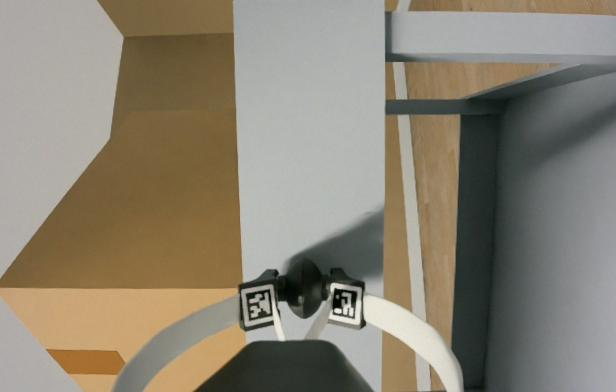

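{"op": "move", "data": {"blocking": false, "r2": {"base":{"translate_m":-0.06}}}}

{"op": "wait", "data": {"seconds": 2}}

{"op": "move", "data": {"blocking": false, "r2": {"base":{"strafe_m":-0.14}}}}

{"op": "wait", "data": {"seconds": 2}}

{"op": "move", "data": {"blocking": false, "r2": {"base":{"translate_m":0.26},"pace":"slow","contact_limits":{"translate_m":0.4}}}}

{"op": "wait", "data": {"seconds": 5, "cameras": ["r1_head_right_camera","r2_head_camera","r2_wrist_camera"]}}

Scene clock: 359.90 s.
move: r2 moving
r1: as last shown
r1.on_its_own: the wheels are slack since a contact_stop
r1.contact_limits: strafe_m 1
r2.base_odometry: x=-1.444 y=-1.541 heading=-0.778
r2.turned_by_wheels: +0.000
r2.turned_by_imu: +0.000
r2.base_tilt: forward=-0.6 right=+0.0
r2.lidar_m: 0.49 0.54 3.43 3.47 3.45 2.07 1.78 1.78 2.08 1.35 1.48 0.51
r2.base_status: translate_m moving
r2.joint_positions: lift_m=+0.655 arm_m=+0.000 wrist_yaw_rad=-0.002 wrist_pitch_rad=-0.001 wrist_roll_rad=+1.568 gripper_m=-0.009
r2.joint_status: not commanded
r2.measured_speeds: translate_m=-0.120 strafe_m=-0.001 rotate_rad=-0.004 lift_m=+0.000 arm_m=+0.000 wrist_yaw_rad=+0.000 wrist_pitch_rad=+0.000 wrist_roll_rad=+0.000
r2.motor_effort: lift_m=+15(15) arm_m=+4(4) wheel_0=-5(9) wheel_1=-7(8) wheel_2=+11(12)
r2.servo_current: wrist_yaw_rad=39(52) wrist_pitch_rad=33(46) wrist_roll_rad=26(59) gripper_m=65(72)
r2.hand_pose: x=+0.4591 y=-0.0881 z=+0.8338 quat_wxyz=(+0.708, +0.706, -0.001, +0.000)
r2.wrist_depth_mm: - - - 243 249 248 250 / - - - 246 - 1576 413 / - 500 452 252 - - - / - 387 384 257 - - - / 325 324 322 260 - - - / 332 330 186 203 180 - - / - 370 382 - - - -
pictures: none

Scene clock: 360.67 s.
earlier move: r2 done
r1.base_odometry: x=-1.508 y=+1.199 heading=+2.868
r1.turned_by_wheels: +0.000
r1.turned_by_imu: +0.000
r1.base_tilt: forward=-1.6 right=+1.3
r1.lidar_m: 1.44 0.27 0.25 - 0.25 0.26 3.90 1.09 1.13 2.77 3.04 1.26
r1.base_status: not commanded
r1.joint_positions: lift_m=+0.127 arm_m=+0.000 wrist_yaw_rad=+3.092 wrist_pitch_rad=+0.002 wrist_roll_rad=+0.000 gripper_m=+0.056
r1.joint_status: not commanded
r1.measured_speeds: all 0
r1.on_its_own: the wheels are slack since a contact_stop
r1.motor_effort: lift_m=+19(19) arm_m=+4(4) wheel_0=+0(1) wheel_1=+0(0) wheel_2=+0(0)
r1.servo_current: wrist_yaw_rad=59(72) wrist_pitch_rad=39(52) wrist_roll_rad=59(65) gripper_m=46(46)
r1.contact_limits: strafe_m 1
r1.hand_pose: x=-0.1129 y=+0.1015 z=+0.3046 quat_wxyz=(+0.025, -0.001, +0.000, +1.000)
r1.wrist_depth_mm: - 138 - - 357 204 - / - 138 - - 362 206 - / 113 138 229 - 364 207 165 / 132 147 - - 368 208 - / 1921 - - - 368 208 166 / 1182 1205 193 1205 190 208 166 / 854 750 750 153 334 184 -
r2.base_odometry: x=-1.464 y=-1.521 heading=-0.778
r2.turned_by_wheels: +0.000
r2.turned_by_imu: +0.000
r2.base_tilt: forward=-0.7 right=+0.0
r2.lidar_m: 0.51 0.57 3.46 3.48 3.46 2.03 1.75 1.75 2.03 1.34 1.47 0.52
r2.base_status: done
r2.joint_positions: lift_m=+0.655 arm_m=+0.000 wrist_yaw_rad=-0.002 wrist_pitch_rad=-0.001 wrist_roll_rad=+1.568 gripper_m=-0.009
r2.joint_status: not commanded
r2.measured_speeds: all 0
r2.motor_effort: lift_m=+15(15) arm_m=+4(4) wheel_0=-4(9) wheel_1=-3(8) wheel_2=+4(12)
r2.servo_current: wrist_yaw_rad=46(59) wrist_pitch_rad=39(46) wrist_roll_rad=52(65) gripper_m=72(72)
r2.hand_pose: x=+0.4591 y=-0.0881 z=+0.8338 quat_wxyz=(+0.708, +0.706, -0.001, +0.000)
r2.wrist_depth_mm: - - - - - 1537 1160 / - - - 278 281 281 282 / - - 521 283 - - - / - 421 418 287 - - - / - 349 343 296 - - - / - 373 187 202 180 - - / - 413 433 - - - -
wait: 0.77 of 2 s (r2 has come to rest)
pictures: none

Scene clock: 361.17 s.
move: r2 moving
r1: as last shown
r1.on_its_own: the wheels are slack since a contact_stop
r1.contact_limits: strafe_m 1
r2.base_odometry: x=-1.490 y=-1.547 heading=-0.779
r2.turned_by_wheels: +0.000
r2.turned_by_imu: +0.000
r2.base_tilt: forward=-0.7 right=+0.1
r2.lidar_m: 0.52 0.57 3.51 3.50 3.45 2.03 1.74 1.72 2.04 1.32 1.44 0.51
r2.base_status: strafe_m moving
r2.joint_positions: lift_m=+0.655 arm_m=+0.000 wrist_yaw_rad=-0.002 wrist_pitch_rad=-0.001 wrist_roll_rad=+1.568 gripper_m=-0.009
r2.joint_status: not commanded
r2.measured_speeds: translate_m=+0.001 strafe_m=-0.143 rotate_rad=-0.004 lift_m=+0.000 arm_m=+0.000 wrist_yaw_rad=+0.000 wrist_pitch_rad=+0.000 wrist_roll_rad=+0.000
r2.motor_effort: lift_m=+15(15) arm_m=+4(4) wheel_0=+11(12) wheel_1=-9(13) wheel_2=-1(4)
r2.servo_current: wrist_yaw_rad=33(52) wrist_pitch_rad=39(46) wrist_roll_rad=65(65) gripper_m=65(72)
r2.hand_pose: x=+0.4591 y=-0.0881 z=+0.8338 quat_wxyz=(+0.708, +0.706, -0.001, +0.000)
r2.wrist_depth_mm: - - - - - 1661 1160 / - - - - - 1464 1098 / - - 564 279 - 282 - / - 473 455 286 - - - / - 387 384 290 - - - / 364 353 187 202 180 - - / - 379 394 - - - -
pictures: none

Scene clock: 362.37 s.
earlier move: r2 done
r1.base_odometry: x=-1.508 y=+1.199 heading=+2.868
r1.turned_by_wheels: +0.000
r1.turned_by_imu: +0.000
r1.base_tilt: forward=-1.6 right=+1.2
r1.lidar_m: 1.30 0.27 0.25 - 0.25 0.27 3.94 1.10 1.08 2.74 3.01 1.25
r1.base_status: not commanded
r1.joint_positions: lift_m=+0.127 arm_m=+0.000 wrist_yaw_rad=+3.092 wrist_pitch_rad=+0.002 wrist_roll_rad=+0.000 gripper_m=+0.056
r1.joint_status: not commanded
r1.measured_speeds: all 0
r1.on_its_own: the wheels are slack since a contact_stop
r1.motor_effort: lift_m=+19(19) arm_m=+4(5) wheel_0=+0(1) wheel_1=+0(0) wheel_2=+0(0)
r1.servo_current: wrist_yaw_rad=46(78) wrist_pitch_rad=39(46) wrist_roll_rad=39(59) gripper_m=46(52)
r1.contact_limits: strafe_m 1
r1.hand_pose: x=-0.1129 y=+0.1015 z=+0.3046 quat_wxyz=(+0.025, -0.001, +0.000, +1.000)
r1.wrist_depth_mm: - 137 - - 357 205 - / - 138 - - 362 206 - / 113 138 229 - 364 207 164 / 132 147 - - 366 209 - / 1921 - - - 368 208 166 / 1182 1182 194 1182 191 208 165 / 842 750 759 153 334 185 -
r2.base_odometry: x=-1.563 y=-1.621 heading=-0.779
r2.turned_by_wheels: +0.000
r2.turned_by_imu: +0.000
r2.base_tilt: forward=-0.7 right=+0.1
r2.lidar_m: 0.49 0.57 3.51 3.60 3.39 2.03 1.71 1.73 1.99 1.22 1.21 2.58
r2.base_status: done
r2.joint_positions: lift_m=+0.655 arm_m=+0.000 wrist_yaw_rad=-0.002 wrist_pitch_rad=-0.001 wrist_roll_rad=+1.568 gripper_m=-0.009
r2.joint_status: not commanded
r2.measured_speeds: all 0
r2.motor_effort: lift_m=+15(15) arm_m=+4(5) wheel_0=+1(13) wheel_1=-3(13) wheel_2=+0(4)
r2.servo_current: wrist_yaw_rad=46(52) wrist_pitch_rad=39(46) wrist_roll_rad=59(65) gripper_m=65(72)
r2.hand_pose: x=+0.4591 y=-0.0881 z=+0.8338 quat_wxyz=(+0.708, +0.706, -0.001, +0.000)
r2.wrist_depth_mm: - - - - - 1618 1160 / - - - - - 1661 1138 / - - - - - 1708 1160 / - - - - - - 521 / - 535 504 278 285 283 286 / - 439 186 202 180 - - / - 377 379 - - - -
wait: 1.20 of 2 s (r2 has come to rest)
pictures: none

Scene clock: 362.87 s.
move: r2 moving
r1: as last shown
r1.on_its_own: the wheels are slack since a contact_stop
r1.contact_limits: strafe_m 1
r2.base_odometry: x=-1.554 y=-1.629 heading=-0.778
r2.turned_by_wheels: +0.000
r2.turned_by_imu: +0.000
r2.base_tilt: forward=-0.6 right=+0.1
r2.lidar_m: 0.47 0.54 3.54 3.60 3.46 2.02 1.72 1.72 2.02 1.21 1.28 2.57
r2.base_status: translate_m moving
r2.joint_positions: lift_m=+0.655 arm_m=+0.000 wrist_yaw_rad=-0.002 wrist_pitch_rad=-0.001 wrist_roll_rad=+1.568 gripper_m=-0.009
r2.joint_status: not commanded
r2.measured_speeds: translate_m=+0.048 strafe_m=-0.001 rotate_rad=+0.000 lift_m=+0.000 arm_m=+0.000 wrist_yaw_rad=+0.000 wrist_pitch_rad=+0.000 wrist_roll_rad=+0.000
r2.motor_effort: lift_m=+15(15) arm_m=+4(4) wheel_0=+5(8) wheel_1=+5(6) wheel_2=-8(11)
r2.servo_current: wrist_yaw_rad=39(52) wrist_pitch_rad=46(46) wrist_roll_rad=46(59) gripper_m=65(78)
r2.contact_limits: translate_m 0.4
r2.hand_pose: x=+0.4591 y=-0.0881 z=+0.8338 quat_wxyz=(+0.708, +0.706, -0.001, +0.000)
r2.wrist_depth_mm: - - - - - 1618 1118 / - - - - - 1618 1138 / - - - - - 1618 1182 / - - - - - - 512 / - 530 496 266 274 273 272 / - 427 185 202 180 - - / - 373 373 - - - -
pictures: none

Scene clock: 366.27 s.
earlier move: r2 done
r1.base_odometry: x=-1.508 y=+1.199 heading=+2.868
r1.turned_by_wheels: +0.000
r1.turned_by_imu: +0.000
r1.base_tilt: forward=-1.6 right=+1.3
r1.lidar_m: 1.25 0.28 0.25 - 0.25 0.27 3.92 1.07 1.10 2.75 1.31 1.20
r1.base_status: not commanded
r1.joint_positions: lift_m=+0.127 arm_m=+0.000 wrist_yaw_rad=+3.092 wrist_pitch_rad=+0.002 wrist_roll_rad=+0.000 gripper_m=+0.056
r1.joint_status: not commanded
r1.measured_speeds: all 0
r1.on_its_own: the wheels are slack since a contact_stop
r1.motor_effort: lift_m=+19(19) arm_m=+4(4) wheel_0=+0(1) wheel_1=+0(0) wheel_2=+0(0)
r1.servo_current: wrist_yaw_rad=52(72) wrist_pitch_rad=46(52) wrist_roll_rad=33(72) gripper_m=46(52)
r1.contact_limits: strafe_m 1
r1.hand_pose: x=-0.1129 y=+0.1015 z=+0.3046 quat_wxyz=(+0.025, -0.001, +0.000, +1.000)
r1.wrist_depth_mm: - 137 - - 357 205 - / - 138 - - 359 206 - / 113 138 229 - 364 207 165 / 132 147 - - 366 208 - / 1863 - - - 366 209 167 / 1205 1205 193 1182 191 209 166 / 854 750 759 153 334 185 -
r2.base_odometry: x=-1.378 y=-1.803 heading=-0.779
r2.turned_by_wheels: +0.000
r2.turned_by_imu: +0.000
r2.base_tilt: forward=-0.7 right=+0.1
r2.lidar_m: 0.45 0.46 3.22 3.65 3.65 2.30 1.96 1.96 2.27 1.16 1.28 0.46
r2.base_status: done
r2.joint_positions: lift_m=+0.655 arm_m=+0.000 wrist_yaw_rad=-0.003 wrist_pitch_rad=-0.001 wrist_roll_rad=+1.568 gripper_m=-0.009
r2.joint_status: not commanded
r2.measured_speeds: all 0
r2.motor_effort: lift_m=+15(15) arm_m=+4(4) wheel_0=+3(10) wheel_1=+4(8) wheel_2=-6(14)
r2.servo_current: wrist_yaw_rad=52(59) wrist_pitch_rad=39(46) wrist_roll_rad=46(59) gripper_m=65(78)
r2.contact_limits: translate_m 0.4
r2.hand_pose: x=+0.4590 y=-0.0881 z=+0.8338 quat_wxyz=(+0.708, +0.706, -0.001, +0.000)
r2.wrist_depth_mm: - - - - - 1708 1118 / - - - - - 1661 1160 / - - - 236 241 241 242 / - 517 462 236 - - - / - 389 373 236 - - - / 325 324 187 202 177 - - / 283 281 281 - - - -
wait: 3.40 of 5 s (r2 has come to rest)
Images, in order (width x height): r1_head_right_camera 420x672, r2_head_camera 420x560, r2_wrist_camera 616x392.

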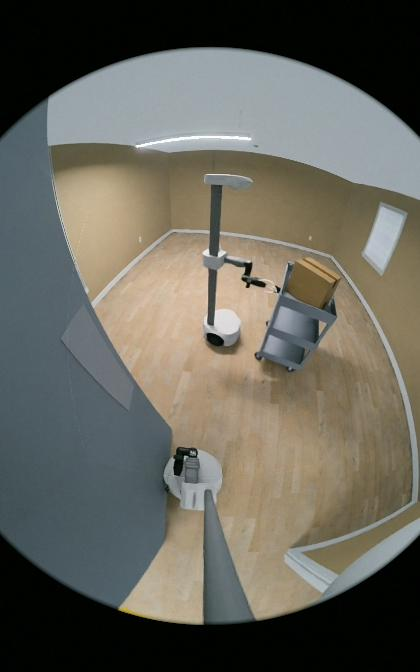

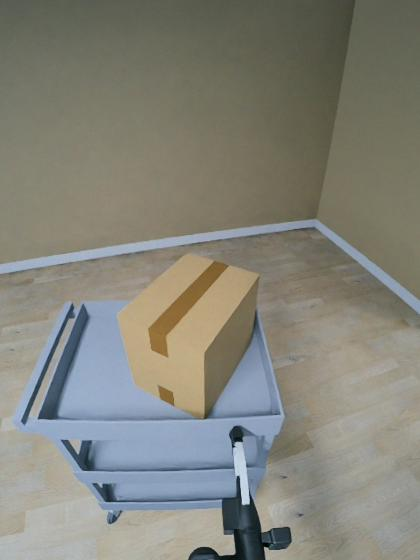

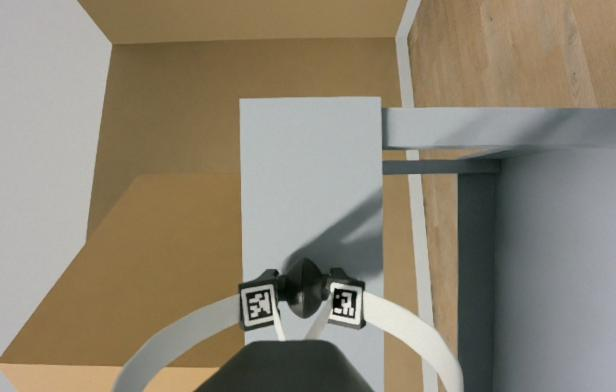

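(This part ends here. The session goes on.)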